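# Four arms unfold a folding crate and latch it

## Task

A collapsible crate starts flat on the floor. Unfold it so that each of its four walls stands upright and each of its four corner latches is engaged.

## Robot and tools

Robots: four i2rt Big YAM arms named arm1, arm2, arm3 and arm4. Each has six revolute joints and a two-finger gripper, plus a wrist camera aimed at the fingertips. A hand reaches roughly 1.0 m from its joint-1 axis. Feet, given in the scene frame (m), with each foot facing along its own +x: arm1 at (-0.344, +0.564, 0.400), arm2 at (-0.347, -0.575, 0.384), arm3 at (+0.320, +0.573, 0.372), arm4 at (+0.356, -0.566, 0.334). Arm1 and arm3 stand on the +y side and face toward -y. Arm2 and arm4 stand on the -y side and face toward +y.

Frame: every pose uses a single scene frame in metres. Its origin is on the floor and +z points up. The "hand" is the point between the finger pads, about 1 cm short of the fingertips. The fingers extend along the hand's +z, and they open and close along its y. Quaternions are written w first: [qw, qx, qy, qz]. The printed hand position can be off from the true one, more so at long reach. hand_target is where the hand would be at the joint targets currently being held.

Tool move: one call sends one action. The arguments arm1 to arm4 are separate objects, one for each robot, and any of them may be omitted. Inside a robot's object:
- joints: absolute joint targets, keyed by name. Ranges are joint1_rad -2.879 to 2.879 (rotation about the foot, counter-clockwise from above is positive, 0 points along the foot's +x); joint2_rad 0 to 3.141 (shoulder, 0 is upper arm back and roughly level); joint3_rad 0 to 3.019 (elbow, 0 is fully folded); joint4_rad -1.692 to 1.57 (hand pitch, positive tips the fingers up); joint5_rad -1.57 to 1.57 (sideways swing, positive goes to the arm's right); joint6_rad -2.094 to 2.094 (hand roll, positive is clockwise seen from behind); gripper_m 0 to 0.093 (fingertip gap in metres, an absolute width).
- target: an absolute hand pose, given as 7 numbers [x, y, z, qw, qx, qy, qz] in the scene frame, metres. The hand follows a straight path to it from its current hand_target. When target is present, joints may hold only gripper_m; anything else gets the call refused.
- speed: the top hand speed in m/s, from 0.002 to 0.5, default 0.25. Rotation is capped at twice this value in rad/s.
- min_time_s: from 0.1 to 8 s, used together with joints. It sets the shortest duration for that robot's joint motions.
- cameras: a list of names drawn from arm1_cam_wrist to arm4_cam_wrist, cam_high, cam_low, or "all". An empty list returns no images. If omitted, you get every image for an empty call and none for a call with an action. A name that is not recognised invalidates the call.
All motions in one action begin together. The hand paths within an action all finish at the same moment, and none of them runs past 10 s. No action lasts longer than 15 s. Joint moves run at full joint speed unless min_time_s slows them, so they can sweep wide and strike hard. Hands trail their paths, may wander off them, and can exceed the set speed near full stretch. Paths take no account of obstacles or the other arms. A fast, outstretched arm can overshoot by about 30 degrees. A joint or robot left out of a call can still be pushing toward an earlier target.

Tool wait(seconds 0 to 10, cameras): lets the simulation run without any new command, then returns the state.
Tool zoom_image(camera, region [x0, y0, x1, y1]): gives an enlarged crop, in pixels, of that camera's most recent image. The origin is the top-left corner, each image is 672x504, and a region can be at most 504 by 504.
Tool read_manual(section "licences"): returns licence texts only and does not move anything.
Tool finished_scene(scene): the argument is the current scene's number. It closes the scene permanently. The crate has to remain set up once the robots let go.

Reading results: "move" lists the robots that received a motion. "pictures" gives the order of the images. A robot marked "as last shown" was not commanded, so its status reads "not commanded". Joint velocities are in rad/s, with gripper_m in m/s. "within noise" means the arm is at rest. Torques are listed per joint in the order of joint_positions. They include offsets and noise, positive means toward a larger angle, and numbers 3 and 4 wrap at ±28 N m. A hand counts as done within 1 cm and 2 degrees. off_target means it stopped short and may still be pushing. time_out is a stop: the joint did not finish, and on_its_own shows the target it now holds. "joint command not followed" or "pose unreachable" means a built-in collision check held back the arm's targets, but gripper targets still run. If a move or wait is refused or stopped, the rest of the calls in that reply are skipped.

Gripper: readings in free air can be up to 0.003 m wider than the real gap. To grip firmly, set the target about 0.005 m below the part's width. Targets only slightly below give a weak or fluctuating grip. Pad force is about 50 to 64 N.

Avoid the following. Two robots pressing against each other, including one gripper closing on another's fingers, ends the scene. Impacts with fixed or heavy objects, dropping parts or letting them fall far, and releasing parts that are still moving. Prefer target moves at moderate speed, and use min_time_s for joint moves. Motors heat up when they hold loads, stay stretched out, or push against something they cannot reach. A MOTOR HOT line shows at 85 °C. At 100 °C that arm goes limp for 30 to 60 s, and afterwards any key marked limit_stop_at_motor_heat has to be sent again. The scene keeps running while you think, holding the last command, so an arm left pushing keeps heating.

Each tool is called after "Request:" as name(argument=value, ...) on one line, values as JSON.

## Session

Request:
move(arm1={"target": [0.0, 0.10, 0.38, 0, 0, 1, 0], "speed": 0.45, "joints": {"gripper_m": 0.055}}, arm2={"target": [-0.28, -0.15, 0.42, 0, 0.7071, -0.7071, 0], "speed": 0.45, "joints": {"gripper_m": 0.055}}, arm3={"target": [0.28, 0.15, 0.42, 0, 0.7071, 0.7071, 0], "speed": 0.45, "joints": {"gripper_m": 0.055}}, arm4={"target": [0.0, -0.12, 0.38, 0, 1, 0, 0], "speed": 0.45, "joints": {"gripper_m": 0.055}}, cameras=["arm1_cam_wrist", "arm4_cam_wrist", "cam_high", "cam_low"])

Scene clock: 2.47 s.
Joint torques (N m): arm1=[-1.2 -22.42 9.54 -0.02 0.2 -0.05] | arm2=[0.73 -15.74 8.2 0.47 -0.13 -0.13] | arm3=[-1.14 -11.75 8.73 0.43 -0.01 0.13] | arm4=[1.9 -18.43 12.14 -0.69 -0.22 -0.15]
Motor temperatures (°C): arm1=[26 28 28 23 26 23 24] | arm2=[23 24 24 24 27 26 24] | arm3=[26 25 27 23 26 23 27] | arm4=[24 26 26 29 26 25 26]
Heat: arm1: hottest joint2_rad 28 °C; arm2: hottest joint5_rad 27 °C; arm3: hottest joint3_rad 27 °C; arm4: hottest joint4_rad 29 °C.
move: arm1 off_target; arm2 off_target; arm3 off_target; arm4 off_target
Joint velocities: within noise
arm1.joint_positions: joint1_rad=+0.465 joint2_rad=+2.059 joint3_rad=+1.431 joint4_rad=-0.993 joint5_rad=-0.010 joint6_rad=-0.917 gripper_m=+0.05507
arm1.joint_status: all done
arm1.hand: x=-0.0067 y=+0.1220 z=+0.3617 quat_wxyz=(+0.014, -0.002, -1.000, -0.020)
arm1.hand_target: x=+0.0001 y=+0.1047 z=+0.3772 quat_wxyz=(+0.003, +0.000, -1.000, -0.004)
arm1.hand_status: off_target (0.029 m and 2.8 deg from the pose sent, 0.661 m and 53.7 deg at the start)
arm2.joint_positions: joint1_rad=-0.023 joint2_rad=+1.663 joint3_rad=+0.993 joint4_rad=-0.973 joint5_rad=+0.005 joint6_rad=-0.141 gripper_m=+0.05513
arm2.joint_status: all done
arm2.hand: x=-0.2809 y=-0.1747 z=+0.4010 quat_wxyz=(+0.027, +0.700, -0.713, +0.024)
arm2.hand_target: x=-0.2818 y=-0.1527 z=+0.4192 quat_wxyz=(+0.003, +0.707, -0.708, +0.004)
arm2.hand_status: off_target (0.031 m and 4.3 deg from the pose sent, 0.528 m and 59.2 deg at the start)
arm3.joint_positions: joint1_rad=+0.124 joint2_rad=+1.616 joint3_rad=+0.992 joint4_rad=-1.006 joint5_rad=+0.005 joint6_rad=-0.098 gripper_m=+0.05513
arm3.joint_status: all done
arm3.hand: x=+0.2824 y=+0.1733 z=+0.4064 quat_wxyz=(+0.020, -0.704, -0.709, -0.022)
arm3.hand_target: x=+0.2781 y=+0.1530 z=+0.4185 quat_wxyz=(+0.004, -0.710, -0.704, -0.005)
arm3.hand_status: off_target (0.027 m and 3.4 deg from the pose sent, 0.538 m and 75.4 deg at the start)
arm4.joint_positions: joint1_rad=+0.459 joint2_rad=+1.947 joint3_rad=+1.455 joint4_rad=-1.120 joint5_rad=+0.009 joint6_rad=-0.869 gripper_m=+0.05507
arm4.joint_status: all done
arm4.hand: x=+0.0170 y=-0.1322 z=+0.3640 quat_wxyz=(+0.013, +1.000, -0.017, +0.016)
arm4.hand_target: x=+0.0057 y=-0.1218 z=+0.3771 quat_wxyz=(+0.002, +1.000, -0.007, +0.006)
arm4.hand_status: off_target (0.026 m and 3.1 deg from the pose sent, 0.648 m and 75.1 deg at the start)

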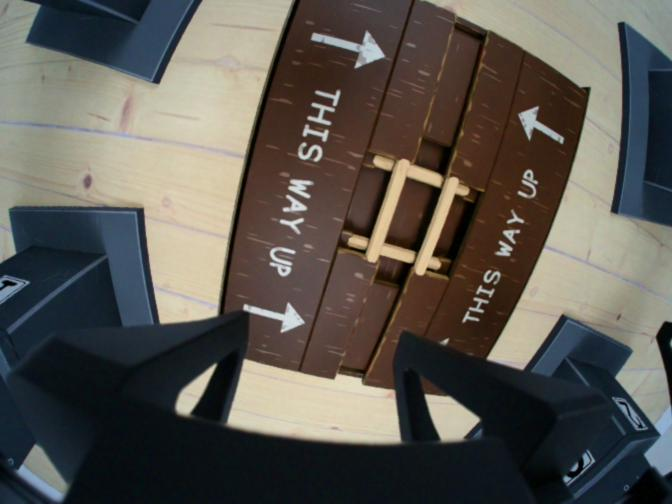

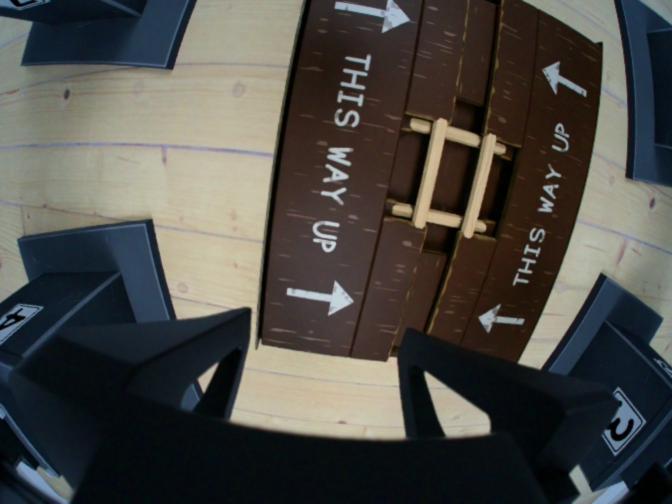

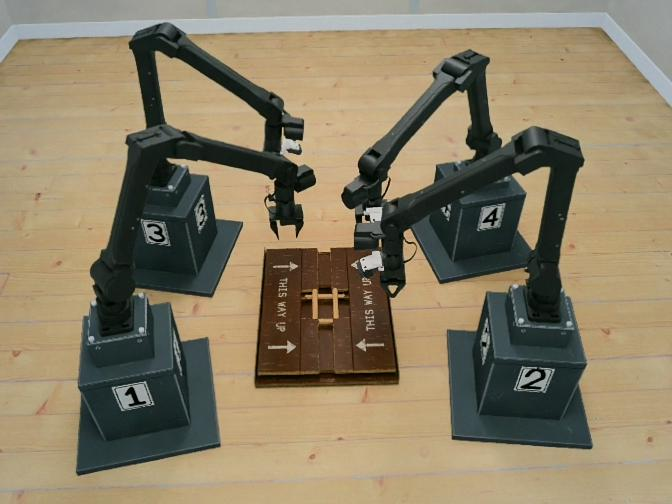

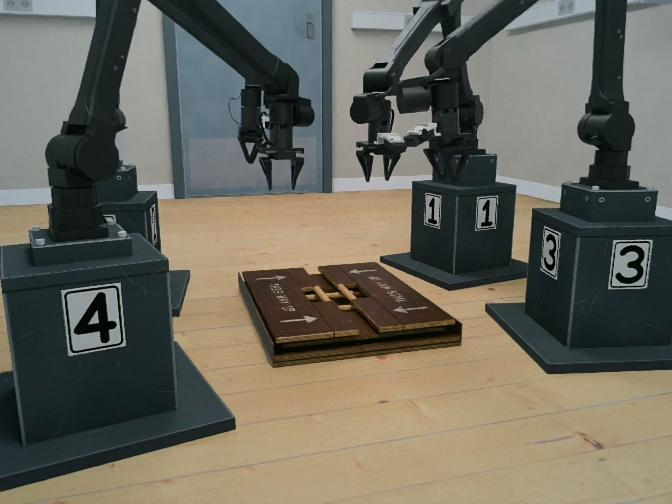

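Request:
move(arm1={"target": [-0.003, 0.0285, 0.038, 0, 0.0637, 0.998, 0], "speed": 0.25}, cameras=["arm1_cam_wrist"])

Scene clock: 27.63 s.
Joint torques (N m): arm1=[-1.73 -26.64 6.8 0.2 0.08 0.14] | arm2=[0.73 -15.68 8.18 0.47 -0.13 -0.13] | arm3=[-1.2 -11.75 8.68 0.47 0.02 0.15] | arm4=[2.02 -18.32 12.1 -0.69 -0.22 -0.1]
Motor temperatures (°C): arm1=[26 29 30 23 26 23 24] | arm2=[23 26 26 24 27 26 24] | arm3=[26 25 29 23 26 23 27] | arm4=[24 27 29 29 26 25 26]
Heat: arm1: hottest joint3_rad 30 °C; arm2: hottest joint5_rad 27 °C; arm3: hottest joint3_rad 29 °C; arm4: hottest joint3_rad 29 °C.
move: arm1 off_target
Joint velocities: within noise
arm1.joint_positions: joint1_rad=+0.395 joint2_rad=+2.804 joint3_rad=+1.853 joint4_rad=-0.641 joint5_rad=-0.008 joint6_rad=-0.892 gripper_m=+0.05507
arm1.joint_status: not commanded
arm1.hand: x=-0.0070 y=+0.0457 z=+0.0337 quat_wxyz=(+0.006, -0.050, -0.999, -0.008)
arm1.hand_target: x=-0.0039 y=+0.0320 z=+0.0376 quat_wxyz=(+0.000, -0.059, -0.998, +0.000)
arm1.hand_status: off_target (0.018 m and 2.0 deg from the pose sent, 0.337 m and 7.6 deg at the start)
arm2, arm3: as last shown
arm4.joint_positions: joint1_rad=+0.455 joint2_rad=+1.947 joint3_rad=+1.455 joint4_rad=-1.120 joint5_rad=+0.009 joint6_rad=-0.869 gripper_m=+0.05507
arm4.joint_status: not commanded
arm4.hand: x=+0.0190 y=-0.1306 z=+0.3640 quat_wxyz=(+0.013, +1.000, -0.020, +0.016)
arm4.hand_target: x=+0.0077 y=-0.1202 z=+0.3771 quat_wxyz=(+0.002, +1.000, -0.009, +0.006)
arm4.hand_status: not commanded

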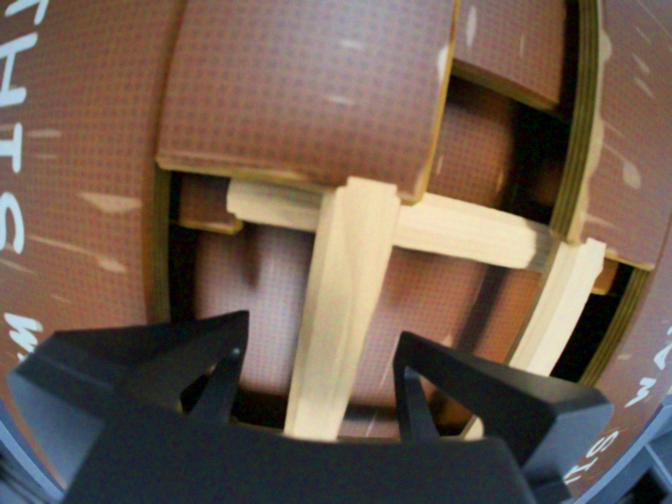

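Request:
move(arm1={"joints": {"gripper_m": 0.006}})

Request:
move(arm1={"target": [0.001, 0.060, 0.129, -0.0111, 0.0627, 0.9829, -0.1733], "speed": 0.14})

Request:
move(arm1={"target": [0.008, 0.120, 0.197, -0.0192, 0.0607, 0.9518, -0.3001], "speed": 0.16})

Request:
move(arm1={"target": [0.017, 0.262, 0.219, -0.0218, 0.0599, 0.9378, -0.3413], "speed": 0.15}, arm4={"target": [-0.030, -0.004, 0.15, 0, 0.9994, -0.0349, 0], "speed": 0.25})

Request:
move(arm4={"target": [-0.030, -0.004, 0.040, 0, 0.9994, -0.0349, 0], "speed": 0.15}, cameras=["arm4_cam_wrist", "cam_high", "cam_low"])

Scene clock: 29.83 s.
Joint torques (N m): arm1=[-1.38 -26.7 6.98 0.25 0.05 0.11] | arm2=[0.73 -15.68 8.2 0.47 -0.13 -0.13] | arm3=[-1.03 -12.04 8.7 0.51 0 0.12] | arm4=[2.02 -18.32 12.1 -0.69 -0.22 -0.11]
Motor temperatures (°C): arm1=[26 29 30 23 26 23 24] | arm2=[23 26 26 24 27 26 24] | arm3=[26 25 29 23 26 23 27] | arm4=[24 27 29 29 26 25 26]
Heat: arm1: hottest joint3_rad 30 °C; arm2: hottest joint5_rad 27 °C; arm3: hottest joint3_rad 29 °C; arm4: hottest joint3_rad 29 °C.
move: arm1 off_target
Joint velocities: within noise
arm1.joint_positions: joint1_rad=+0.395 joint2_rad=+2.804 joint3_rad=+1.853 joint4_rad=-0.641 joint5_rad=-0.008 joint6_rad=-0.877 gripper_m=+0.01694
arm1.joint_status: gripper_m off_target (ended at +0.01697, target +0.00600)
arm1.hand: x=-0.0070 y=+0.0457 z=+0.0337 quat_wxyz=(+0.006, -0.057, -0.998, -0.008)
arm1.hand_target: x=-0.0039 y=+0.0321 z=+0.0376 quat_wxyz=(+0.000, -0.064, -0.998, -0.001)
arm1.hand_status: not commanded
arm2, arm3, arm4: as last shown
pictures: none

Scene clock: 31.70 s.
Joint torques (N m): arm1=[0.5 -28.04 2.85 0.35 0.23 0.27] | arm2=[0.73 -15.74 8.18 0.46 -0.13 -0.13] | arm3=[-1.2 -11.75 8.77 0.46 -0.01 0.11] | arm4=[2.02 -18.26 12.08 -0.68 -0.22 -0.1]
Motor temperatures (°C): arm1=[26 30 30 23 26 23 25] | arm2=[23 26 26 24 27 26 24] | arm3=[26 25 29 23 26 23 27] | arm4=[24 27 29 29 26 25 26]
Heat: arm1: hottest joint2_rad 30 °C; arm2: hottest joint5_rad 27 °C; arm3: hottest joint3_rad 29 °C; arm4: hottest joint3_rad 29 °C.
move: arm1 off_target
Joint velocities: within noise
arm1.joint_positions: joint1_rad=+0.467 joint2_rad=+2.551 joint3_rad=+1.457 joint4_rad=-0.226 joint5_rad=+0.232 joint6_rad=-0.826 gripper_m=+0.01694
arm1.joint_status: not commanded
arm1.hand: x=-0.0081 y=+0.0531 z=+0.1107 quat_wxyz=(+0.011, -0.060, -0.983, +0.172)
arm1.hand_target: x=-0.0003 y=+0.0552 z=+0.1285 quat_wxyz=(+0.006, -0.062, -0.983, +0.174)
arm1.hand_status: off_target (0.022 m and 0.4 deg from the pose sent, 0.097 m and 20.9 deg at the start)
arm2, arm3, arm4: as last shown
pictures: none

Scene clock: 33.13 s.
Joint torques (N m): arm1=[1.61 -24.29 2.84 1.31 0.2 0.18] | arm2=[0.73 -15.74 8.21 0.47 -0.13 -0.13] | arm3=[-1.26 -11.87 8.7 0.43 0.01 0.19] | arm4=[2.02 -18.32 12.1 -0.68 -0.21 -0.1]
Motor temperatures (°C): arm1=[26 30 30 23 26 23 25] | arm2=[23 26 27 24 27 26 24] | arm3=[26 25 29 23 26 23 27] | arm4=[24 27 30 29 26 25 26]
Heat: arm1: hottest joint2_rad 30 °C; arm2: hottest joint3_rad 27 °C; arm3: hottest joint3_rad 29 °C; arm4: hottest joint3_rad 30 °C.
move: arm1 off_target
Joint velocities: within noise
arm1.joint_positions: joint1_rad=+0.600 joint2_rad=+2.343 joint3_rad=+1.154 joint4_rad=-0.008 joint5_rad=+0.489 joint6_rad=-0.736 gripper_m=+0.01634
arm1.joint_status: not commanded
arm1.hand: x=-0.0076 y=+0.1089 z=+0.1887 quat_wxyz=(+0.036, -0.068, -0.951, +0.299)
arm1.hand_target: x=+0.0043 y=+0.1178 z=+0.1975 quat_wxyz=(+0.026, -0.062, -0.951, +0.301)
arm1.hand_status: off_target (0.021 m and 2.1 deg from the pose sent, 0.110 m and 15.1 deg at the start)
arm2, arm3, arm4: as last shown
pictures: none

Scene clock: 35.13 s.
Joint torques (N m): arm1=[7.77 -19.84 0.64 -0.06 -0.53 0.78] | arm2=[0.73 -15.74 8.2 0.47 -0.13 -0.13] | arm3=[-0.85 -11.69 8.7 0.46 0.01 0.12] | arm4=[1.14 -22.89 10.95 -0.49 -0.23 -0.1]
Motor temperatures (°C): arm1=[26 30 30 23 26 23 25] | arm2=[23 26 27 24 27 26 24] | arm3=[26 25 29 23 26 23 27] | arm4=[24 28 30 29 26 25 26]
Heat: arm1: hottest joint2_rad 30 °C; arm2: hottest joint3_rad 27 °C; arm3: hottest joint3_rad 29 °C; arm4: hottest joint3_rad 30 °C.
move: arm1 off_target; arm4 off_target
Joint velocities: within noise
arm1.joint_positions: joint1_rad=+0.807 joint2_rad=+2.222 joint3_rad=+0.923 joint4_rad=+0.054 joint5_rad=+0.671 joint6_rad=-0.529 gripper_m=+0.01637
arm1.joint_status: not commanded
arm1.hand: x=-0.0065 y=+0.2123 z=+0.2236 quat_wxyz=(+0.043, -0.076, -0.929, +0.360)
arm1.hand_target: x=+0.0131 y=+0.2571 z=+0.2198 quat_wxyz=(+0.024, -0.058, -0.937, +0.344)
arm1.hand_status: off_target (0.055 m and 3.8 deg from the pose sent, 0.158 m and 5.4 deg at the start)
arm2, arm3: as last shown
arm4.joint_positions: joint1_rad=+0.399 joint2_rad=+2.519 joint3_rad=+1.865 joint4_rad=-0.927 joint5_rad=+0.000 joint6_rad=-0.881 gripper_m=+0.05507
arm4.joint_status: not commanded
arm4.hand: x=-0.0256 y=-0.0160 z=+0.1500 quat_wxyz=(+0.004, +0.999, -0.041, +0.003)
arm4.hand_target: x=-0.0301 y=-0.0062 z=+0.1498 quat_wxyz=(+0.000, +0.999, -0.034, -0.002)
arm4.hand_status: off_target (0.013 m and 0.9 deg from the pose sent, 0.253 m and 3.0 deg at the start)
pictures: none

Scene clock: 36.73 s.
Joint torques (N m): arm1=[7.82 -20.13 0.55 -0.05 -0.53 0.74] | arm2=[0.73 -15.74 8.2 0.47 -0.13 -0.13] | arm3=[-1.55 -11.75 8.61 0.44 -0.01 0.14] | arm4=[1.2 -22.95 10.02 0.08 -0.15 -0.1]
Motor temperatures (°C): arm1=[26 30 30 23 26 24 25] | arm2=[23 26 27 24 27 26 24] | arm3=[26 25 30 23 26 23 27] | arm4=[24 28 30 29 26 25 26]
Heat: arm1: hottest joint2_rad 30 °C; arm2: hottest joint3_rad 27 °C; arm3: hottest joint3_rad 30 °C; arm4: hottest joint3_rad 30 °C.
move: arm4 off_target
Joint velocities: within noise
arm1, arm2, arm3: as last shown
arm4.joint_positions: joint1_rad=+0.398 joint2_rad=+2.734 joint3_rad=+1.978 joint4_rad=-0.838 joint5_rad=+0.000 joint6_rad=-0.883 gripper_m=+0.05507
arm4.joint_status: not commanded
arm4.hand: x=-0.0244 y=-0.0161 z=+0.0428 quat_wxyz=(+0.009, +0.999, -0.041, +0.007)
arm4.hand_target: x=-0.0281 y=-0.0049 z=+0.0400 quat_wxyz=(+0.000, +0.999, -0.035, +0.000)
arm4.hand_status: off_target (0.014 m and 1.5 deg from the pose sent, 0.111 m and 0.9 deg at the start)

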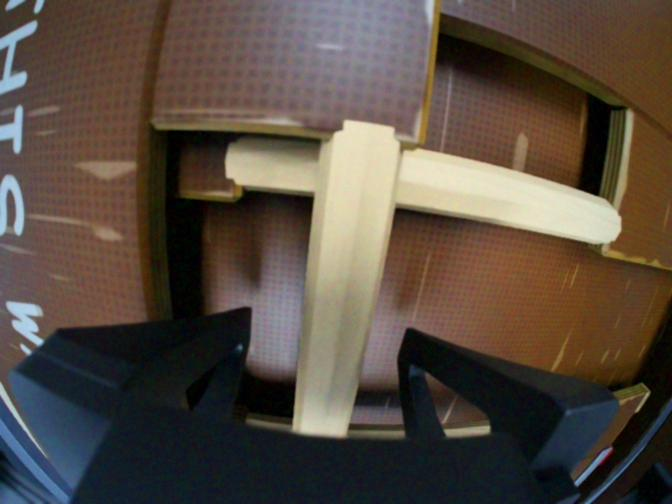

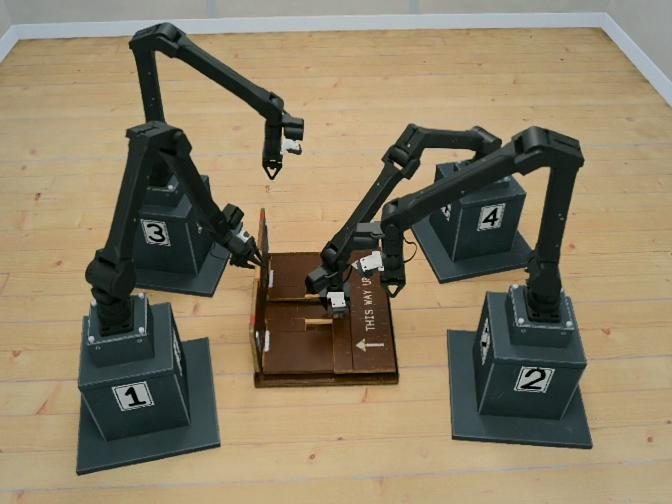

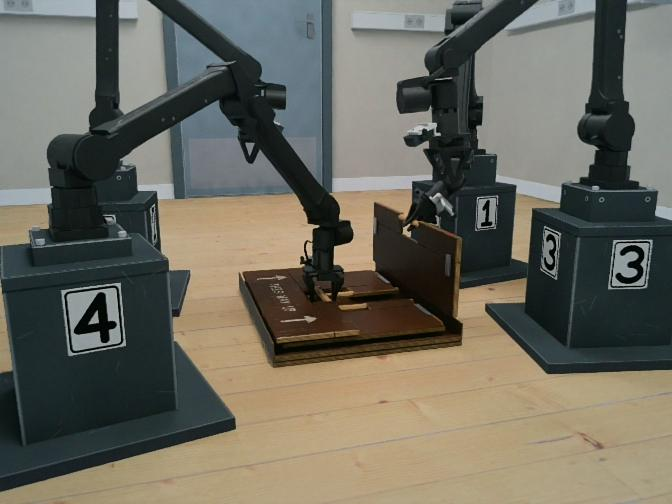

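Request:
move(arm4={"joints": {"gripper_m": 0.006}})

Request:
move(arm4={"target": [-0.028, -0.021, 0.142, -0.1735, 0.9842, -0.0344, 0.0061], "speed": 0.14})

Request:
move(arm4={"target": [-0.033, -0.081, 0.210, -0.3005, 0.9531, -0.0333, 0.0105], "speed": 0.16})

Request:
move(arm4={"target": [-0.043, -0.246, 0.219, -0.3418, 0.9391, -0.0328, 0.0119], "speed": 0.15}, arm2={"target": [-0.071, 0.024, 0.18, 0, 0.6756, -0.7373, 0], "speed": 0.25})

Request:
move(arm2={"target": [-0.071, 0.024, 0.036, 0, 0.6756, -0.7373, 0], "speed": 0.18}, cameras=["arm2_cam_wrist", "cam_high", "cam_low"])

Scene clock: 43.00 s.
Joint torques (N m): arm1=[7.88 -20.37 0.8 -0.03 -0.58 0.73] | arm2=[0.79 -15.74 8.2 0.46 -0.13 -0.13] | arm3=[-0.85 -11.05 8.66 0.53 -0.04 0.16] | arm4=[1.38 -23.12 10.07 0.06 -0.19 0.14]
Motor temperatures (°C): arm1=[26 30 30 23 26 24 25] | arm2=[23 26 27 24 27 26 24] | arm3=[26 26 30 23 26 23 27] | arm4=[24 29 30 29 26 25 26]
Heat: arm1: hottest joint2_rad 30 °C; arm2: hottest joint3_rad 27 °C; arm3: hottest joint3_rad 30 °C; arm4: hottest joint3_rad 30 °C.
move: arm4 off_target
Joint velocities: within noise
arm1, arm2, arm3: as last shown
arm4.joint_positions: joint1_rad=+0.398 joint2_rad=+2.734 joint3_rad=+1.978 joint4_rad=-0.838 joint5_rad=+0.002 joint6_rad=-0.913 gripper_m=+0.01635
arm4.joint_status: gripper_m off_target (ended at +0.01637, target +0.00600)
arm4.hand: x=-0.0241 y=-0.0159 z=+0.0428 quat_wxyz=(+0.009, +1.000, -0.026, +0.007)
arm4.hand_target: x=-0.0280 y=-0.0049 z=+0.0400 quat_wxyz=(+0.000, +1.000, -0.031, +0.000)
arm4.hand_status: not commanded
pictures: none

Scene clock: 44.87 s.
Joint torques (N m): arm1=[7.65 -20.54 0.76 0.14 -0.56 0.75] | arm2=[0.73 -15.74 8.2 0.47 -0.13 -0.13] | arm3=[-0.85 -11.81 8.68 0.4 0 0.14] | arm4=[2.49 -25.99 5.75 -0.05 -0.05 0.3]
Motor temperatures (°C): arm1=[26 30 29 23 26 24 25] | arm2=[23 26 27 24 27 26 24] | arm3=[26 26 30 23 26 23 27] | arm4=[24 29 30 29 26 25 26]
Heat: arm1: hottest joint2_rad 30 °C; arm2: hottest joint3_rad 27 °C; arm3: hottest joint3_rad 30 °C; arm4: hottest joint3_rad 30 °C.
move: arm4 off_target
Joint velocities: within noise
arm1: as last shown
arm2.joint_positions: joint1_rad=-0.023 joint2_rad=+1.663 joint3_rad=+0.993 joint4_rad=-0.973 joint5_rad=+0.005 joint6_rad=-0.141 gripper_m=+0.05513
arm2.joint_status: not commanded
arm2.hand: x=-0.2809 y=-0.1747 z=+0.4010 quat_wxyz=(+0.027, +0.700, -0.713, +0.024)
arm2.hand_target: x=-0.2818 y=-0.1527 z=+0.4192 quat_wxyz=(+0.003, +0.707, -0.708, +0.004)
arm2.hand_status: not commanded
arm3.joint_positions: joint1_rad=+0.124 joint2_rad=+1.616 joint3_rad=+0.992 joint4_rad=-1.006 joint5_rad=+0.005 joint6_rad=-0.098 gripper_m=+0.05513
arm3.joint_status: not commanded
arm3.hand: x=+0.2824 y=+0.1733 z=+0.4064 quat_wxyz=(+0.020, -0.704, -0.709, -0.022)
arm3.hand_target: x=+0.2781 y=+0.1530 z=+0.4185 quat_wxyz=(+0.004, -0.710, -0.704, -0.005)
arm3.hand_status: not commanded
arm4.joint_positions: joint1_rad=+0.465 joint2_rad=+2.467 joint3_rad=+1.586 joint4_rad=-0.442 joint5_rad=+0.236 joint6_rad=-0.874 gripper_m=+0.01634
arm4.joint_status: not commanded
arm4.hand: x=-0.0248 y=-0.0225 z=+0.1178 quat_wxyz=(-0.169, +0.985, -0.027, +0.013)
arm4.hand_target: x=-0.0333 y=-0.0215 z=+0.1409 quat_wxyz=(-0.176, +0.984, -0.031, +0.004)
arm4.hand_status: off_target (0.024 m and 1.3 deg from the pose sent, 0.099 m and 21.0 deg at the start)
pictures: none

Scene clock: 46.27 s.
Joint torques (N m): arm1=[7.88 -20.19 0.51 0.16 -0.54 0.78] | arm2=[0.79 -15.68 8.2 0.49 -0.13 -0.12] | arm3=[-0.97 -11.93 8.58 0.51 -0.01 0.19] | arm4=[2.37 -22.18 5.26 0.58 0.26 0.34]
Motor temperatures (°C): arm1=[26 30 29 23 26 24 25] | arm2=[23 26 27 24 27 26 24] | arm3=[26 26 30 23 26 23 27] | arm4=[24 29 30 29 26 25 26]
Heat: arm1: hottest joint2_rad 30 °C; arm2: hottest joint3_rad 27 °C; arm3: hottest joint3_rad 30 °C; arm4: hottest joint3_rad 30 °C.
move: arm4 off_target
Joint velocities: within noise
arm1, arm2, arm3: as last shown
arm4.joint_positions: joint1_rad=+0.576 joint2_rad=+2.233 joint3_rad=+1.267 joint4_rad=-0.204 joint5_rad=+0.445 joint6_rad=-0.820 gripper_m=+0.01564
arm4.joint_status: not commanded
arm4.hand: x=-0.0250 y=-0.0770 z=+0.1950 quat_wxyz=(-0.290, +0.956, -0.029, +0.021)
arm4.hand_target: x=-0.0291 y=-0.0796 z=+0.2089 quat_wxyz=(-0.296, +0.955, -0.035, +0.013)
arm4.hand_status: off_target (0.017 m and 1.8 deg from the pose sent, 0.109 m and 15.5 deg at the start)
pictures: none

Scene clock: 48.63 s.
Joint torques (N m): arm1=[8.18 -20.25 0.75 0.1 -0.55 0.79] | arm2=[0.26 -24.82 7.83 -0.1 -0.16 -0.11] | arm3=[-1.49 -11.81 8.64 0.59 -0.02 0.13] | arm4=[9.05 -17.49 1.61 -0.23 -0.33 1.34]
Motor temperatures (°C): arm1=[26 30 29 23 26 24 25] | arm2=[23 26 27 24 27 26 24] | arm3=[26 26 30 23 26 23 27] | arm4=[24 29 30 29 26 25 27]
Heat: arm1: hottest joint2_rad 30 °C; arm2: hottest joint3_rad 27 °C; arm3: hottest joint3_rad 30 °C; arm4: hottest joint3_rad 30 °C.
move: arm2 off_target; arm4 off_target
Joint velocities: within noise
arm1, arm3: as last shown
arm2.joint_positions: joint1_rad=-0.296 joint2_rad=+2.526 joint3_rad=+1.772 joint4_rad=-0.844 joint5_rad=-0.003 joint6_rad=-0.333 gripper_m=+0.05513
arm2.joint_status: not commanded
arm2.hand: x=-0.0773 y=+0.0080 z=+0.1693 quat_wxyz=(+0.012, +0.671, -0.741, +0.004)
arm2.hand_target: x=-0.0707 y=+0.0223 z=+0.1791 quat_wxyz=(+0.001, +0.674, -0.739, -0.002)
arm2.hand_status: off_target (0.020 m and 1.7 deg from the pose sent, 0.364 m and 5.7 deg at the start)
arm4.joint_positions: joint1_rad=+0.780 joint2_rad=+2.079 joint3_rad=+1.007 joint4_rad=-0.103 joint5_rad=+0.660 joint6_rad=-0.640 gripper_m=+0.01571
arm4.joint_status: not commanded
arm4.hand: x=-0.0274 y=-0.1849 z=+0.2322 quat_wxyz=(-0.367, +0.929, -0.037, +0.030)
arm4.hand_target: x=-0.0397 y=-0.2371 z=+0.2220 quat_wxyz=(-0.350, +0.936, -0.033, +0.013)
arm4.hand_status: off_target (0.064 m and 3.8 deg from the pose sent, 0.172 m and 6.4 deg at the start)
pictures: none

Scene clock: 50.30 s.
Joint torques (N m): arm1=[8.35 -19.78 0.59 0.02 -0.54 0.76] | arm2=[0.15 -25.35 6.97 0.53 0.06 -0.13] | arm3=[-1.32 -11.46 8.73 0.53 -0.01 0.13] | arm4=[9.11 -17.49 1.61 -0.23 -0.33 1.35]
Motor temperatures (°C): arm1=[26 30 29 23 26 24 25] | arm2=[23 26 27 24 27 26 24] | arm3=[26 26 30 23 26 23 27] | arm4=[24 29 30 29 26 25 27]
Heat: arm1: hottest joint2_rad 30 °C; arm2: hottest joint3_rad 27 °C; arm3: hottest joint3_rad 30 °C; arm4: hottest joint3_rad 30 °C.
move: arm2 off_target
Joint velocities: within noise
arm1, arm3, arm4: as last shown
arm2.joint_positions: joint1_rad=-0.292 joint2_rad=+2.826 joint3_rad=+1.952 joint4_rad=-0.740 joint5_rad=-0.003 joint6_rad=-0.334 gripper_m=+0.05513
arm2.joint_status: not commanded
arm2.hand: x=-0.0820 y=+0.0047 z=+0.0272 quat_wxyz=(+0.020, +0.673, -0.739, +0.007)
arm2.hand_target: x=-0.0747 y=+0.0233 z=+0.0357 quat_wxyz=(+0.001, +0.677, -0.736, +0.000)
arm2.hand_status: off_target (0.024 m and 2.5 deg from the pose sent, 0.134 m and 1.7 deg at the start)

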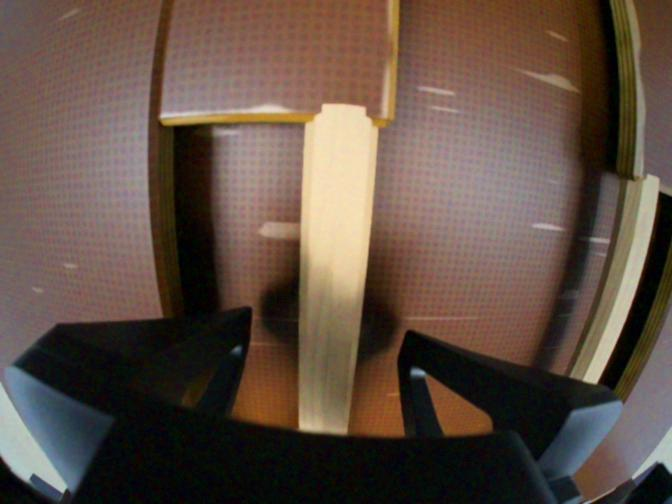

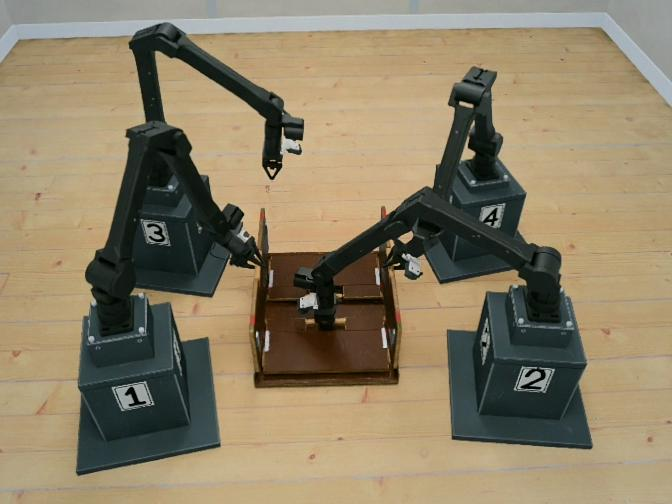

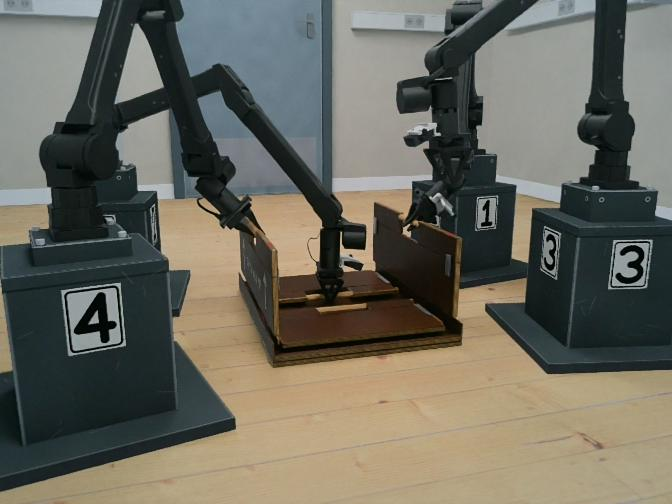

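Request:
move(arm2={"joints": {"gripper_m": 0.006}})

Request:
move(arm2={"target": [-0.103, 0.026, 0.155, 0, 0.6756, -0.7373, 0], "speed": 0.14})

Request:
move(arm2={"target": [-0.180, 0.033, 0.236, 0, 0.6756, -0.7373, 0], "speed": 0.14})

Request:
move(arm2={"target": [-0.262, 0.041, 0.258, 0, 0.6756, -0.7373, 0], "speed": 0.13}, arm3={"target": [0.0165, -0.010, 0.18, 0, 0.7296, 0.6839, 0], "speed": 0.25}, cameras=["arm2_cam_wrist", "cam_high", "cam_low"])

Scene clock: 53.67 s.
Joint torques (N m): arm1=[8.06 -19.78 0.77 0.05 -0.53 0.8] | arm2=[0.15 -25.58 6.97 0.53 -0.12 0.29] | arm3=[-1.03 -12.22 8.66 0.49 0 0.16] | arm4=[9.11 -17.49 1.62 -0.21 -0.34 1.34]
Motor temperatures (°C): arm1=[26 30 29 23 27 24 25] | arm2=[23 26 27 24 27 26 24] | arm3=[26 26 30 23 26 23 27] | arm4=[24 29 29 29 26 25 27]
Heat: arm1: hottest joint2_rad 30 °C; arm2: hottest joint3_rad 27 °C; arm3: hottest joint3_rad 30 °C; arm4: hottest joint2_rad 29 °C.
move: arm2 off_target
Joint velocities: within noise
arm1, arm3, arm4: as last shown
arm2.joint_positions: joint1_rad=-0.290 joint2_rad=+2.825 joint3_rad=+1.952 joint4_rad=-0.740 joint5_rad=+0.002 joint6_rad=-0.379 gripper_m=+0.01803
arm2.joint_status: gripper_m off_target (ended at +0.01806, target +0.00600)
arm2.hand: x=-0.0818 y=+0.0055 z=+0.0281 quat_wxyz=(+0.019, +0.690, -0.724, +0.009)
arm2.hand_target: x=-0.0752 y=+0.0243 z=+0.0367 quat_wxyz=(+0.000, +0.681, -0.732, +0.000)
arm2.hand_status: not commanded
pictures: none

Scene clock: 55.13 s.
Joint torques (N m): arm1=[8.47 -20.13 0.72 0.09 -0.53 0.74] | arm2=[0.79 -30.62 4.72 -0.64 -0.7 0.87] | arm3=[-1.08 -11.93 8.64 0.44 -0.02 0.14] | arm4=[9.11 -17.49 1.61 -0.23 -0.34 1.34]
Motor temperatures (°C): arm1=[26 30 29 23 27 24 25] | arm2=[23 27 27 24 27 26 24] | arm3=[26 26 30 23 26 23 27] | arm4=[24 29 29 29 26 25 27]
Heat: arm1: hottest joint2_rad 30 °C; arm2: hottest joint2_rad 27 °C; arm3: hottest joint3_rad 30 °C; arm4: hottest joint2_rad 29 °C.
move: arm2 off_target
Joint velocities: within noise
arm1.joint_positions: joint1_rad=+0.807 joint2_rad=+2.222 joint3_rad=+0.923 joint4_rad=+0.054 joint5_rad=+0.671 joint6_rad=-0.529 gripper_m=+0.01637
arm1.joint_status: not commanded
arm1.hand: x=-0.0065 y=+0.2123 z=+0.2236 quat_wxyz=(+0.043, -0.076, -0.929, +0.360)
arm1.hand_target: x=+0.0131 y=+0.2571 z=+0.2198 quat_wxyz=(+0.024, -0.058, -0.937, +0.344)
arm1.hand_status: not commanded
arm2.joint_positions: joint1_rad=-0.267 joint2_rad=+2.628 joint3_rad=+1.788 joint4_rad=-0.768 joint5_rad=+0.014 joint6_rad=-0.379 gripper_m=+0.01732
arm2.joint_status: not commanded
arm2.hand: x=-0.0962 y=+0.0038 z=+0.1094 quat_wxyz=(+0.014, +0.698, -0.716, +0.014)
arm2.hand_target: x=-0.0970 y=+0.0254 z=+0.1520 quat_wxyz=(-0.003, +0.673, -0.739, -0.002)
arm2.hand_status: off_target (0.051 m and 4.3 deg from the pose sent, 0.130 m and 3.3 deg at the start)
arm3, arm4: as last shown
pictures: none

Scene clock: 56.67 s.
Joint torques (N m): arm1=[7.82 -20.78 0.7 0.06 -0.57 0.75] | arm2=[3.08 -28.69 5.68 -0.2 -1.42 0.88] | arm3=[-0.73 -11.4 8.79 0.5 -0.03 0.19] | arm4=[9.11 -17.49 1.61 -0.23 -0.34 1.35]
Motor temperatures (°C): arm1=[26 30 29 23 27 24 25] | arm2=[23 27 27 24 27 26 24] | arm3=[26 26 31 23 26 23 27] | arm4=[24 29 29 29 26 25 27]
Heat: arm1: hottest joint2_rad 30 °C; arm2: hottest joint2_rad 27 °C; arm3: hottest joint3_rad 31 °C; arm4: hottest joint2_rad 29 °C.
move: arm2 off_target
Joint velocities: within noise
arm1, arm3, arm4: as last shown
arm2.joint_positions: joint1_rad=-0.171 joint2_rad=+2.427 joint3_rad=+1.656 joint4_rad=-0.864 joint5_rad=+0.031 joint6_rad=-0.265 gripper_m=+0.01729
arm2.joint_status: not commanded
arm2.hand: x=-0.1567 y=+0.0049 z=+0.1980 quat_wxyz=(+0.021, +0.692, -0.721, +0.029)
arm2.hand_target: x=-0.1783 y=+0.0307 z=+0.2350 quat_wxyz=(+0.005, +0.676, -0.737, +0.002)
arm2.hand_status: off_target (0.053 m and 4.9 deg from the pose sent, 0.155 m and 4.3 deg at the start)
pictures: none

Scene clock: 59.13 s.
Joint torques (N m): arm1=[7.82 -20.19 0.58 0.09 -0.52 0.75] | arm2=[5.54 -25.29 6.83 1.2 -1.85 0.86] | arm3=[-0.44 -18.43 8.32 -0.18 -0.07 -0.08] | arm4=[9.05 -17.49 1.59 -0.23 -0.34 1.34]
Motor temperatures (°C): arm1=[26 30 29 23 27 24 25] | arm2=[23 27 27 24 28 26 25] | arm3=[26 26 31 23 26 23 27] | arm4=[24 30 29 29 26 25 27]
Heat: arm1: hottest joint2_rad 30 °C; arm2: hottest joint5_rad 28 °C; arm3: hottest joint3_rad 31 °C; arm4: hottest joint2_rad 30 °C.
move: arm2 off_target; arm3 off_target
Joint velocities: within noise
arm1, arm4: as last shown
arm2.joint_positions: joint1_rad=-0.065 joint2_rad=+2.334 joint3_rad=+1.594 joint4_rad=-0.913 joint5_rad=+0.042 joint6_rad=-0.132 gripper_m=+0.01729
arm2.joint_status: not commanded
arm2.hand: x=-0.2203 y=+0.0060 z=+0.2373 quat_wxyz=(+0.021, +0.682, -0.730, +0.041)
arm2.hand_target: x=-0.2611 y=+0.0386 z=+0.2585 quat_wxyz=(+0.002, +0.677, -0.736, +0.001)
arm2.hand_status: off_target (0.058 m and 5.4 deg from the pose sent, 0.126 m and 4.9 deg at the start)
arm3.joint_positions: joint1_rad=-0.259 joint2_rad=+2.466 joint3_rad=+1.746 joint4_rad=-0.853 joint5_rad=+0.000 joint6_rad=-0.397 gripper_m=+0.05513
arm3.joint_status: not commanded
arm3.hand: x=+0.0248 y=-0.0016 z=+0.1854 quat_wxyz=(-0.001, -0.734, -0.679, -0.002)
arm3.hand_target: x=+0.0200 y=-0.0088 z=+0.1788 quat_wxyz=(-0.003, -0.732, -0.682, -0.001)
arm3.hand_status: off_target (0.013 m and 0.7 deg from the pose sent, 0.394 m and 5.4 deg at the start)

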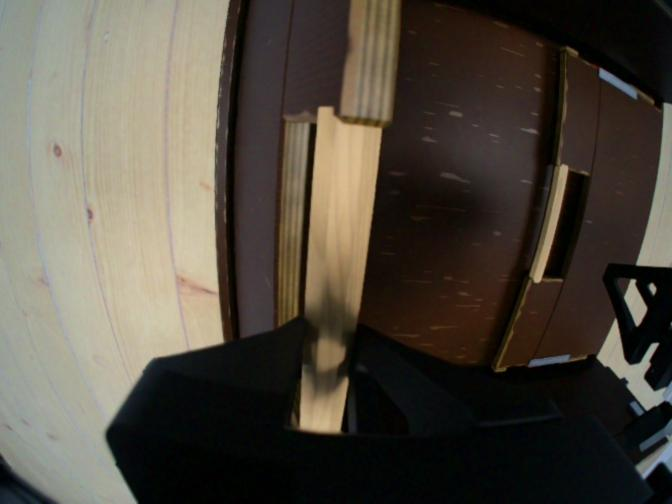

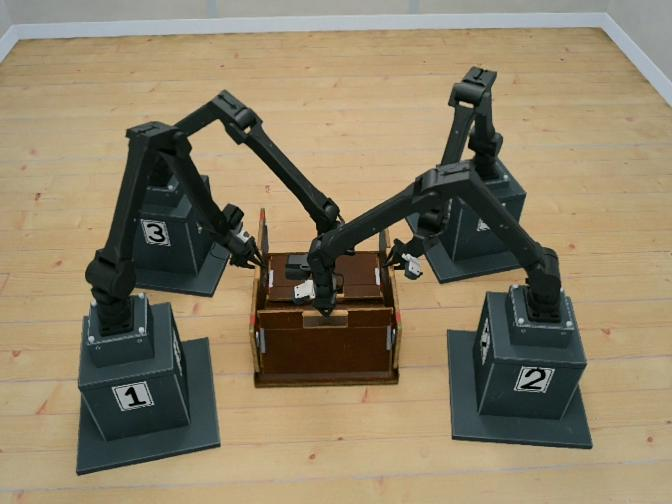

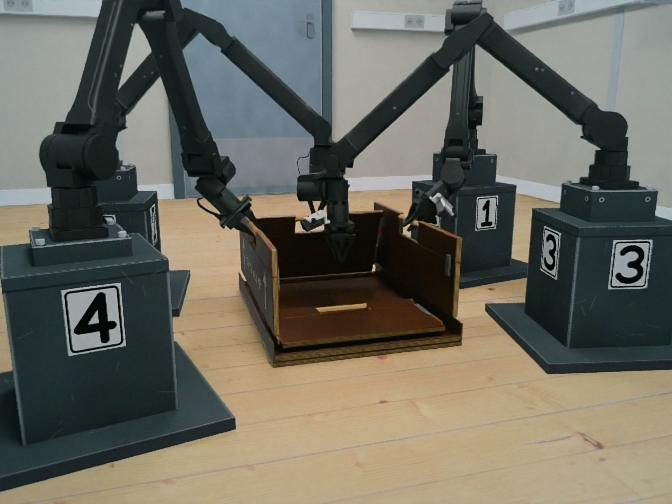

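Request:
move(arm2={"target": [-0.335, 0.047, 0.240, 0, 0.6756, -0.7373, 0], "speed": 0.1}, arm3={"target": [0.0165, -0.014, 0.018, 0, 0.7296, 0.6839, 0], "speed": 0.2}, cameras=["arm3_cam_wrist", "cam_high"])

Request:
zoom_image(camera="cam_high", region=[230, 200, 420, 400])

Scene clock: 62.60 s.
Joint torques (N m): arm1=[7.94 -19.9 0.62 -0.1 -0.57 0.73] | arm2=[5.36 -20.01 8.24 3.14 -2.39 0.54] | arm3=[-0.56 -18.55 7.42 0.5 0.07 -0.02] | arm4=[9.05 -17.49 1.59 -0.21 -0.34 1.34]
Motor temperatures (°C): arm1=[26 30 29 23 27 24 25] | arm2=[23 28 27 24 28 26 25] | arm3=[26 26 31 23 26 23 27] | arm4=[24 30 29 29 26 25 27]
Heat: arm1: hottest joint2_rad 30 °C; arm2: hottest joint2_rad 28 °C; arm3: hottest joint3_rad 31 °C; arm4: hottest joint2_rad 30 °C.
move: arm2 off_target; arm3 off_target
Joint velocities: within noise
arm1.joint_positions: joint1_rad=+0.807 joint2_rad=+2.222 joint3_rad=+0.923 joint4_rad=+0.054 joint5_rad=+0.671 joint6_rad=-0.527 gripper_m=+0.01637
arm1.joint_status: not commanded
arm1.hand: x=-0.0065 y=+0.2123 z=+0.2236 quat_wxyz=(+0.043, -0.077, -0.929, +0.360)
arm1.hand_target: x=+0.0131 y=+0.2571 z=+0.2198 quat_wxyz=(+0.023, -0.059, -0.937, +0.344)
arm1.hand_status: not commanded
arm2.joint_positions: joint1_rad=+0.055 joint2_rad=+2.295 joint3_rad=+1.567 joint4_rad=-0.938 joint5_rad=+0.056 joint6_rad=+0.014 gripper_m=+0.01728
arm2.joint_status: not commanded
arm2.hand: x=-0.2889 y=+0.0072 z=+0.2525 quat_wxyz=(+0.016, +0.673, -0.738, +0.053)
arm2.hand_target: x=-0.3337 y=+0.0421 z=+0.2435 quat_wxyz=(+0.002, +0.677, -0.736, +0.002)
arm2.hand_status: off_target (0.062 m and 6.3 deg from the pose sent, 0.122 m and 5.4 deg at the start)
arm3.joint_positions: joint1_rad=-0.261 joint2_rad=+2.799 joint3_rad=+1.964 joint4_rad=-0.738 joint5_rad=+0.003 joint6_rad=-0.404 gripper_m=+0.05510
arm3.joint_status: not commanded
arm3.hand: x=+0.0190 y=-0.0104 z=+0.0335 quat_wxyz=(+0.001, -0.732, -0.681, -0.001)
arm3.hand_target: x=+0.0165 y=-0.0114 z=+0.0180 quat_wxyz=(+0.001, -0.730, -0.683, +0.000)
arm3.hand_status: off_target (0.016 m and 0.5 deg from the pose sent, 0.168 m and 0.7 deg at the start)
arm4: as last shown

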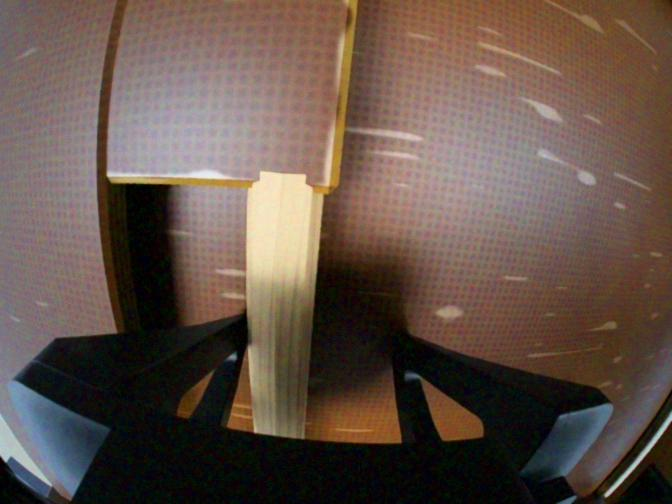

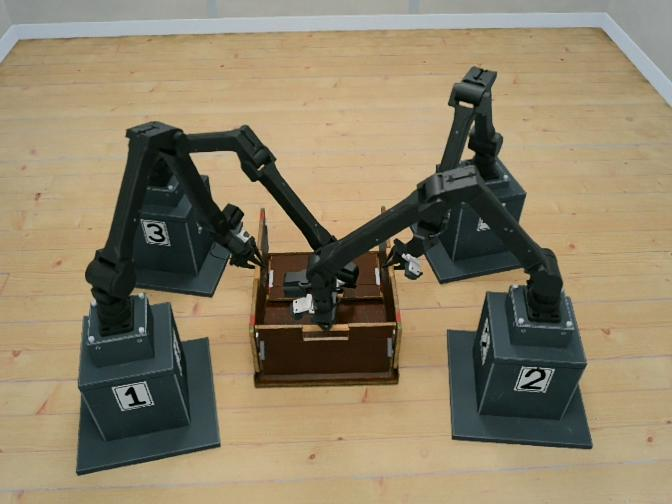

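Scaled by 2.520 from the camera's image (finer frame: 960x720).

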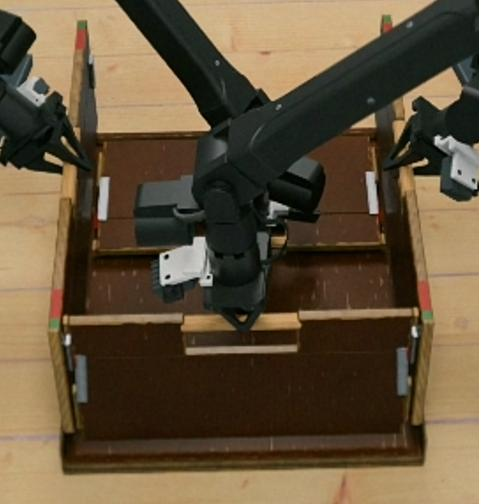

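Request:
move(arm2={"target": [-0.372, 0.050, 0.236, 0, 0.6756, -0.7373, 0], "speed": 0.1}, arm3={"target": [0.028, -0.015, 0.018, 0, 0.7296, 0.6839, 0], "speed": 0.05})

Request:
move(arm3={"joints": {"gripper_m": 0.006}})

Request:
move(arm3={"target": [0.053, -0.015, 0.148, 0, 0.7296, 0.6839, 0], "speed": 0.14})

Request:
move(arm3={"target": [0.131, -0.020, 0.245, 0, 0.7296, 0.6839, 0], "speed": 0.14})

Request:
move(arm3={"target": [0.205, -0.025, 0.262, 0, 0.7296, 0.6839, 0], "speed": 0.13})

Request:
move(arm3={"target": [0.275, -0.030, 0.250, 0, 0.7296, 0.6839, 0], "speed": 0.11}, cameras=["cam_high", "cam_low"])

Request:
zoom_image(camera="cam_high", region=[230, 190, 420, 400])

Request:
zoom_image(camera="cam_low", region=[220, 170, 480, 380])

Scene clock: 67.27 s.
Joint torques (N m): arm1=[8.35 -20.54 0.66 -0.03 -0.56 0.75] | arm2=[9.41 -19.55 8.17 3.29 -2.59 0.73] | arm3=[0.56 -18.84 6.24 0.72 0.06 0.12] | arm4=[9.11 -17.55 1.61 -0.25 -0.34 1.34]
Motor temperatures (°C): arm1=[26 30 29 23 27 24 25] | arm2=[24 28 27 25 29 26 25] | arm3=[26 26 31 23 26 23 27] | arm4=[24 30 28 29 26 26 27]
Heat: arm1: hottest joint2_rad 30 °C; arm2: hottest joint5_rad 29 °C; arm3: hottest joint3_rad 31 °C; arm4: hottest joint2_rad 30 °C.
move: arm2 off_target; arm3 off_target
Joint velocities: within noise
arm1, arm4: as last shown
arm1.hand_target: x=+0.0131 y=+0.2570 z=+0.2198 quat_wxyz=(+0.023, -0.058, -0.937, +0.344)
arm2.joint_positions: joint1_rad=+0.069 joint2_rad=+2.292 joint3_rad=+1.565 joint4_rad=-0.938 joint5_rad=+0.056 joint6_rad=+0.056 gripper_m=+0.01728
arm2.joint_status: not commanded
arm2.hand: x=-0.2970 y=+0.0080 z=+0.2538 quat_wxyz=(+0.013, +0.662, -0.747, +0.053)
arm2.hand_target: x=-0.3709 y=+0.0410 z=+0.2417 quat_wxyz=(+0.004, +0.677, -0.736, +0.000)
arm2.hand_status: off_target (0.088 m and 6.5 deg from the pose sent, 0.095 m and 6.3 deg at the start)
arm3.joint_positions: joint1_rad=-0.262 joint2_rad=+2.799 joint3_rad=+1.964 joint4_rad=-0.736 joint5_rad=+0.003 joint6_rad=-0.404 gripper_m=+0.05510
arm3.joint_status: not commanded
arm3.hand: x=+0.0179 y=-0.0103 z=+0.0335 quat_wxyz=(+0.001, -0.733, -0.680, +0.000)
arm3.hand_target: x=+0.0267 y=-0.0133 z=+0.0185 quat_wxyz=(+0.000, -0.730, -0.683, +0.000)
arm3.hand_status: off_target (0.019 m and 0.6 deg from the pose sent, 0.019 m and 0.5 deg at the start)
arm4.hand_target: x=-0.0396 y=-0.2371 z=+0.2220 quat_wxyz=(-0.350, +0.936, -0.033, +0.013)
pictures: none

Scene clock: 67.97 s.
Joint torques (N m): arm1=[7.94 -20.42 0.69 0.16 -0.5 0.77] | arm2=[9.41 -19.6 8.17 3.29 -2.59 0.73] | arm3=[-0.56 -18.96 6.24 1.06 0.15 0.32] | arm4=[9.11 -17.49 1.62 -0.25 -0.34 1.34]
Motor temperatures (°C): arm1=[26 30 29 23 27 24 25] | arm2=[24 28 27 25 29 26 25] | arm3=[26 26 31 23 26 23 27] | arm4=[24 30 28 29 26 26 27]
Heat: arm1: hottest joint2_rad 30 °C; arm2: hottest joint5_rad 29 °C; arm3: hottest joint3_rad 31 °C; arm4: hottest joint2_rad 30 °C.
move: arm3 off_target
Joint velocities: within noise
arm1, arm2: as last shown
arm3.joint_positions: joint1_rad=-0.241 joint2_rad=+2.799 joint3_rad=+1.963 joint4_rad=-0.744 joint5_rad=-0.006 joint6_rad=-0.433 gripper_m=+0.01631
arm3.joint_status: gripper_m off_target (ended at +0.01635, target +0.00600)
arm3.hand: x=+0.0331 y=-0.0149 z=+0.0331 quat_wxyz=(-0.002, -0.715, -0.699, -0.006)
arm3.hand_target: x=+0.0320 y=-0.0150 z=+0.0182 quat_wxyz=(-0.003, -0.725, -0.689, -0.002)
arm3.hand_status: not commanded
arm4.joint_positions: joint1_rad=+0.780 joint2_rad=+2.079 joint3_rad=+1.007 joint4_rad=-0.103 joint5_rad=+0.660 joint6_rad=-0.640 gripper_m=+0.01571
arm4.joint_status: not commanded
arm4.hand: x=-0.0274 y=-0.1849 z=+0.2322 quat_wxyz=(-0.367, +0.929, -0.037, +0.030)
arm4.hand_target: x=-0.0396 y=-0.2371 z=+0.2220 quat_wxyz=(-0.350, +0.936, -0.033, +0.013)
arm4.hand_status: not commanded
pictures: none

Scene clock: 69.43 s.
Joint torques (N m): arm1=[8.18 -20.13 0.7 0.06 -0.56 0.74] | arm2=[9.41 -19.6 8.18 3.29 -2.58 0.73] | arm3=[-0.38 -24.7 3.73 -0.99 -0.28 0.51] | arm4=[9.11 -17.49 1.61 -0.25 -0.34 1.34]
Motor temperatures (°C): arm1=[26 30 29 23 27 24 25] | arm2=[24 28 27 25 30 26 25] | arm3=[26 26 31 23 26 23 27] | arm4=[24 30 28 29 26 26 27]
Heat: arm1: hottest joint2_rad 30 °C; arm2: hottest joint5_rad 30 °C; arm3: hottest joint3_rad 31 °C; arm4: hottest joint2_rad 30 °C.
move: arm3 off_target
Joint velocities: within noise
arm1, arm2, arm4: as last shown
arm3.joint_positions: joint1_rad=-0.208 joint2_rad=+2.593 joint3_rad=+1.788 joint4_rad=-0.759 joint5_rad=+0.020 joint6_rad=-0.408 gripper_m=+0.01600
arm3.joint_status: not commanded
arm3.hand: x=+0.0514 y=-0.0143 z=+0.1173 quat_wxyz=(+0.007, -0.713, -0.701, +0.006)
arm3.hand_target: x=+0.0525 y=-0.0192 z=+0.1469 quat_wxyz=(+0.001, -0.728, -0.686, +0.006)
arm3.hand_status: off_target (0.031 m and 3.0 deg from the pose sent, 0.117 m and 2.5 deg at the start)
pictures: none

Scene clock: 70.93 s.
Joint torques (N m): arm1=[8.18 -20.37 0.62 -0.03 -0.58 0.75] | arm2=[9.47 -19.6 8.18 3.29 -2.58 0.73] | arm3=[-0.15 -24.41 4.59 -1.14 -0.57 0.53] | arm4=[9.05 -17.55 1.61 -0.25 -0.34 1.34]
Motor temperatures (°C): arm1=[26 30 29 23 27 24 25] | arm2=[24 28 27 25 30 26 25] | arm3=[26 26 31 23 26 23 27] | arm4=[24 30 28 29 26 26 27]
Heat: arm1: hottest joint2_rad 30 °C; arm2: hottest joint5_rad 30 °C; arm3: hottest joint3_rad 31 °C; arm4: hottest joint2_rad 30 °C.
move: arm3 off_target
Joint velocities: within noise
arm1, arm2, arm4: as last shown
arm2.hand_target: x=-0.3708 y=+0.0410 z=+0.2417 quat_wxyz=(+0.004, +0.677, -0.736, +0.000)
arm3.joint_positions: joint1_rad=-0.092 joint2_rad=+2.381 joint3_rad=+1.636 joint4_rad=-0.850 joint5_rad=+0.022 joint6_rad=-0.292 gripper_m=+0.01600
arm3.joint_status: not commanded
arm3.hand: x=+0.1298 y=-0.0140 z=+0.2062 quat_wxyz=(+0.014, -0.713, -0.701, -0.007)
arm3.hand_target: x=+0.1302 y=-0.0206 z=+0.2438 quat_wxyz=(+0.000, -0.729, -0.685, +0.000)
arm3.hand_status: off_target (0.039 m and 3.3 deg from the pose sent, 0.151 m and 3.0 deg at the start)
pictures: none

Scene clock: 72.07 s.
Joint torques (N m): arm1=[7.53 -20.31 0.58 0.06 -0.59 0.76] | arm2=[9.35 -19.66 8.17 3.29 -2.59 0.73] | arm3=[1.2 -22.89 4.64 -0.77 -0.77 0.84] | arm4=[9.05 -17.55 1.61 -0.25 -0.34 1.34]
Motor temperatures (°C): arm1=[26 30 29 23 27 24 25] | arm2=[24 28 27 25 30 26 25] | arm3=[26 26 31 23 26 23 27] | arm4=[24 30 28 29 26 26 27]
Heat: arm1: hottest joint2_rad 30 °C; arm2: hottest joint5_rad 30 °C; arm3: hottest joint3_rad 31 °C; arm4: hottest joint2_rad 30 °C.
move: arm3 off_target
Joint velocities: within noise
arm1, arm2, arm4: as last shown
arm3.joint_positions: joint1_rad=-0.008 joint2_rad=+2.312 joint3_rad=+1.576 joint4_rad=-0.860 joint5_rad=+0.028 joint6_rad=-0.206 gripper_m=+0.01564
arm3.joint_status: not commanded
arm3.hand: x=+0.1819 y=-0.0148 z=+0.2306 quat_wxyz=(+0.018, -0.713, -0.701, -0.004)
arm3.hand_target: x=+0.1978 y=-0.0239 z=+0.2609 quat_wxyz=(+0.000, -0.732, -0.681, +0.000)
arm3.hand_status: off_target (0.040 m and 3.4 deg from the pose sent, 0.094 m and 3.3 deg at the start)
pictures: none

Scene clock: 73.33 s.
Joint torques (N m): arm1=[7.82 -20.13 0.66 -0.02 -0.6 0.75] | arm2=[9.41 -19.6 8.17 3.29 -2.58 0.73] | arm3=[6.07 -20.48 4.6 0.42 -1.89 1.2] | arm4=[9.05 -17.55 1.61 -0.28 -0.34 1.34]
Motor temperatures (°C): arm1=[26 30 29 23 27 24 25] | arm2=[24 28 27 25 30 26 25] | arm3=[26 27 31 23 26 23 27] | arm4=[24 30 28 29 26 26 27]
Heat: arm1: hottest joint2_rad 30 °C; arm2: hottest joint5_rad 30 °C; arm3: hottest joint3_rad 31 °C; arm4: hottest joint2_rad 30 °C.
move: arm3 off_target
Joint velocities: within noise
arm1, arm2: as last shown
arm1.hand_target: x=+0.0130 y=+0.2570 z=+0.2198 quat_wxyz=(+0.023, -0.058, -0.937, +0.344)
arm3.joint_positions: joint1_rad=+0.058 joint2_rad=+2.292 joint3_rad=+1.556 joint4_rad=-0.873 joint5_rad=+0.057 joint6_rad=-0.132 gripper_m=+0.01564
arm3.joint_status: not commanded
arm3.hand: x=+0.2171 y=-0.0142 z=+0.2371 quat_wxyz=(+0.033, -0.715, -0.698, +0.001)
arm3.hand_target: x=+0.2728 y=-0.0251 z=+0.2489 quat_wxyz=(+0.005, -0.728, -0.686, -0.006)
arm3.hand_status: off_target (0.061 m and 4.5 deg from the pose sent, 0.096 m and 3.4 deg at the start)
arm4.joint_positions: joint1_rad=+0.780 joint2_rad=+2.081 joint3_rad=+1.007 joint4_rad=-0.101 joint5_rad=+0.660 joint6_rad=-0.640 gripper_m=+0.01571
arm4.joint_status: not commanded
arm4.hand: x=-0.0273 y=-0.1850 z=+0.2315 quat_wxyz=(-0.367, +0.929, -0.037, +0.030)
arm4.hand_target: x=-0.0394 y=-0.2372 z=+0.2214 quat_wxyz=(-0.350, +0.936, -0.033, +0.013)
arm4.hand_status: not commanded

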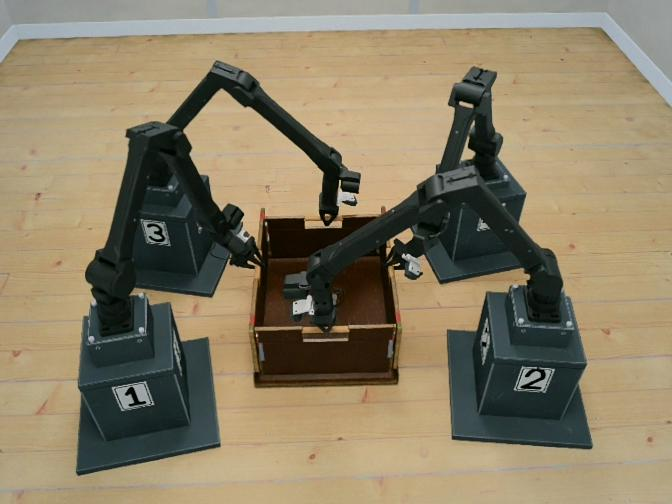

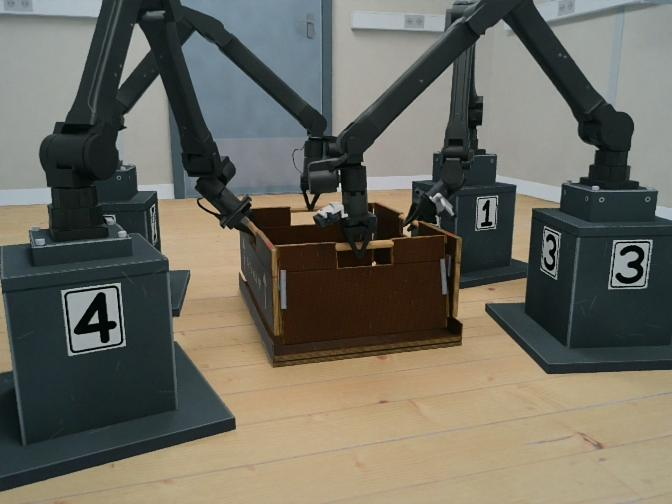

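Scaled by 2.400 from the camera's image (finer frame: 960x720).

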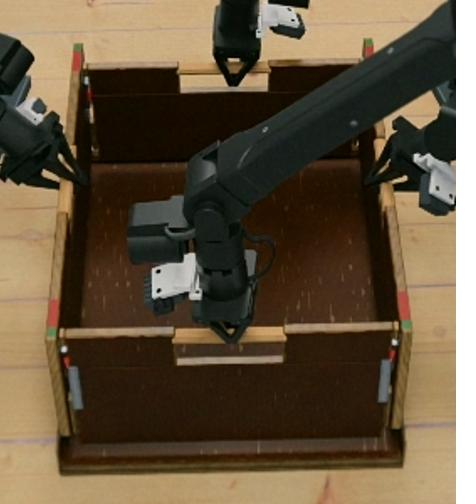

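Scaled by 1.938 from the camera's image (finer frame: 960x720).

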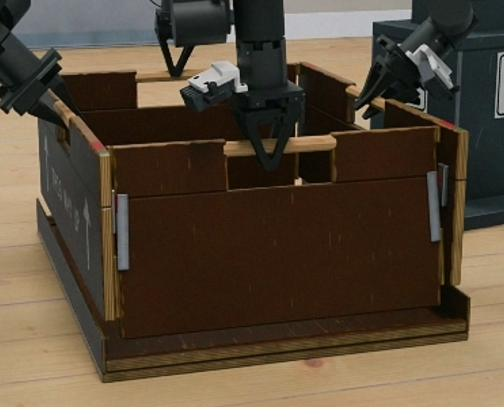

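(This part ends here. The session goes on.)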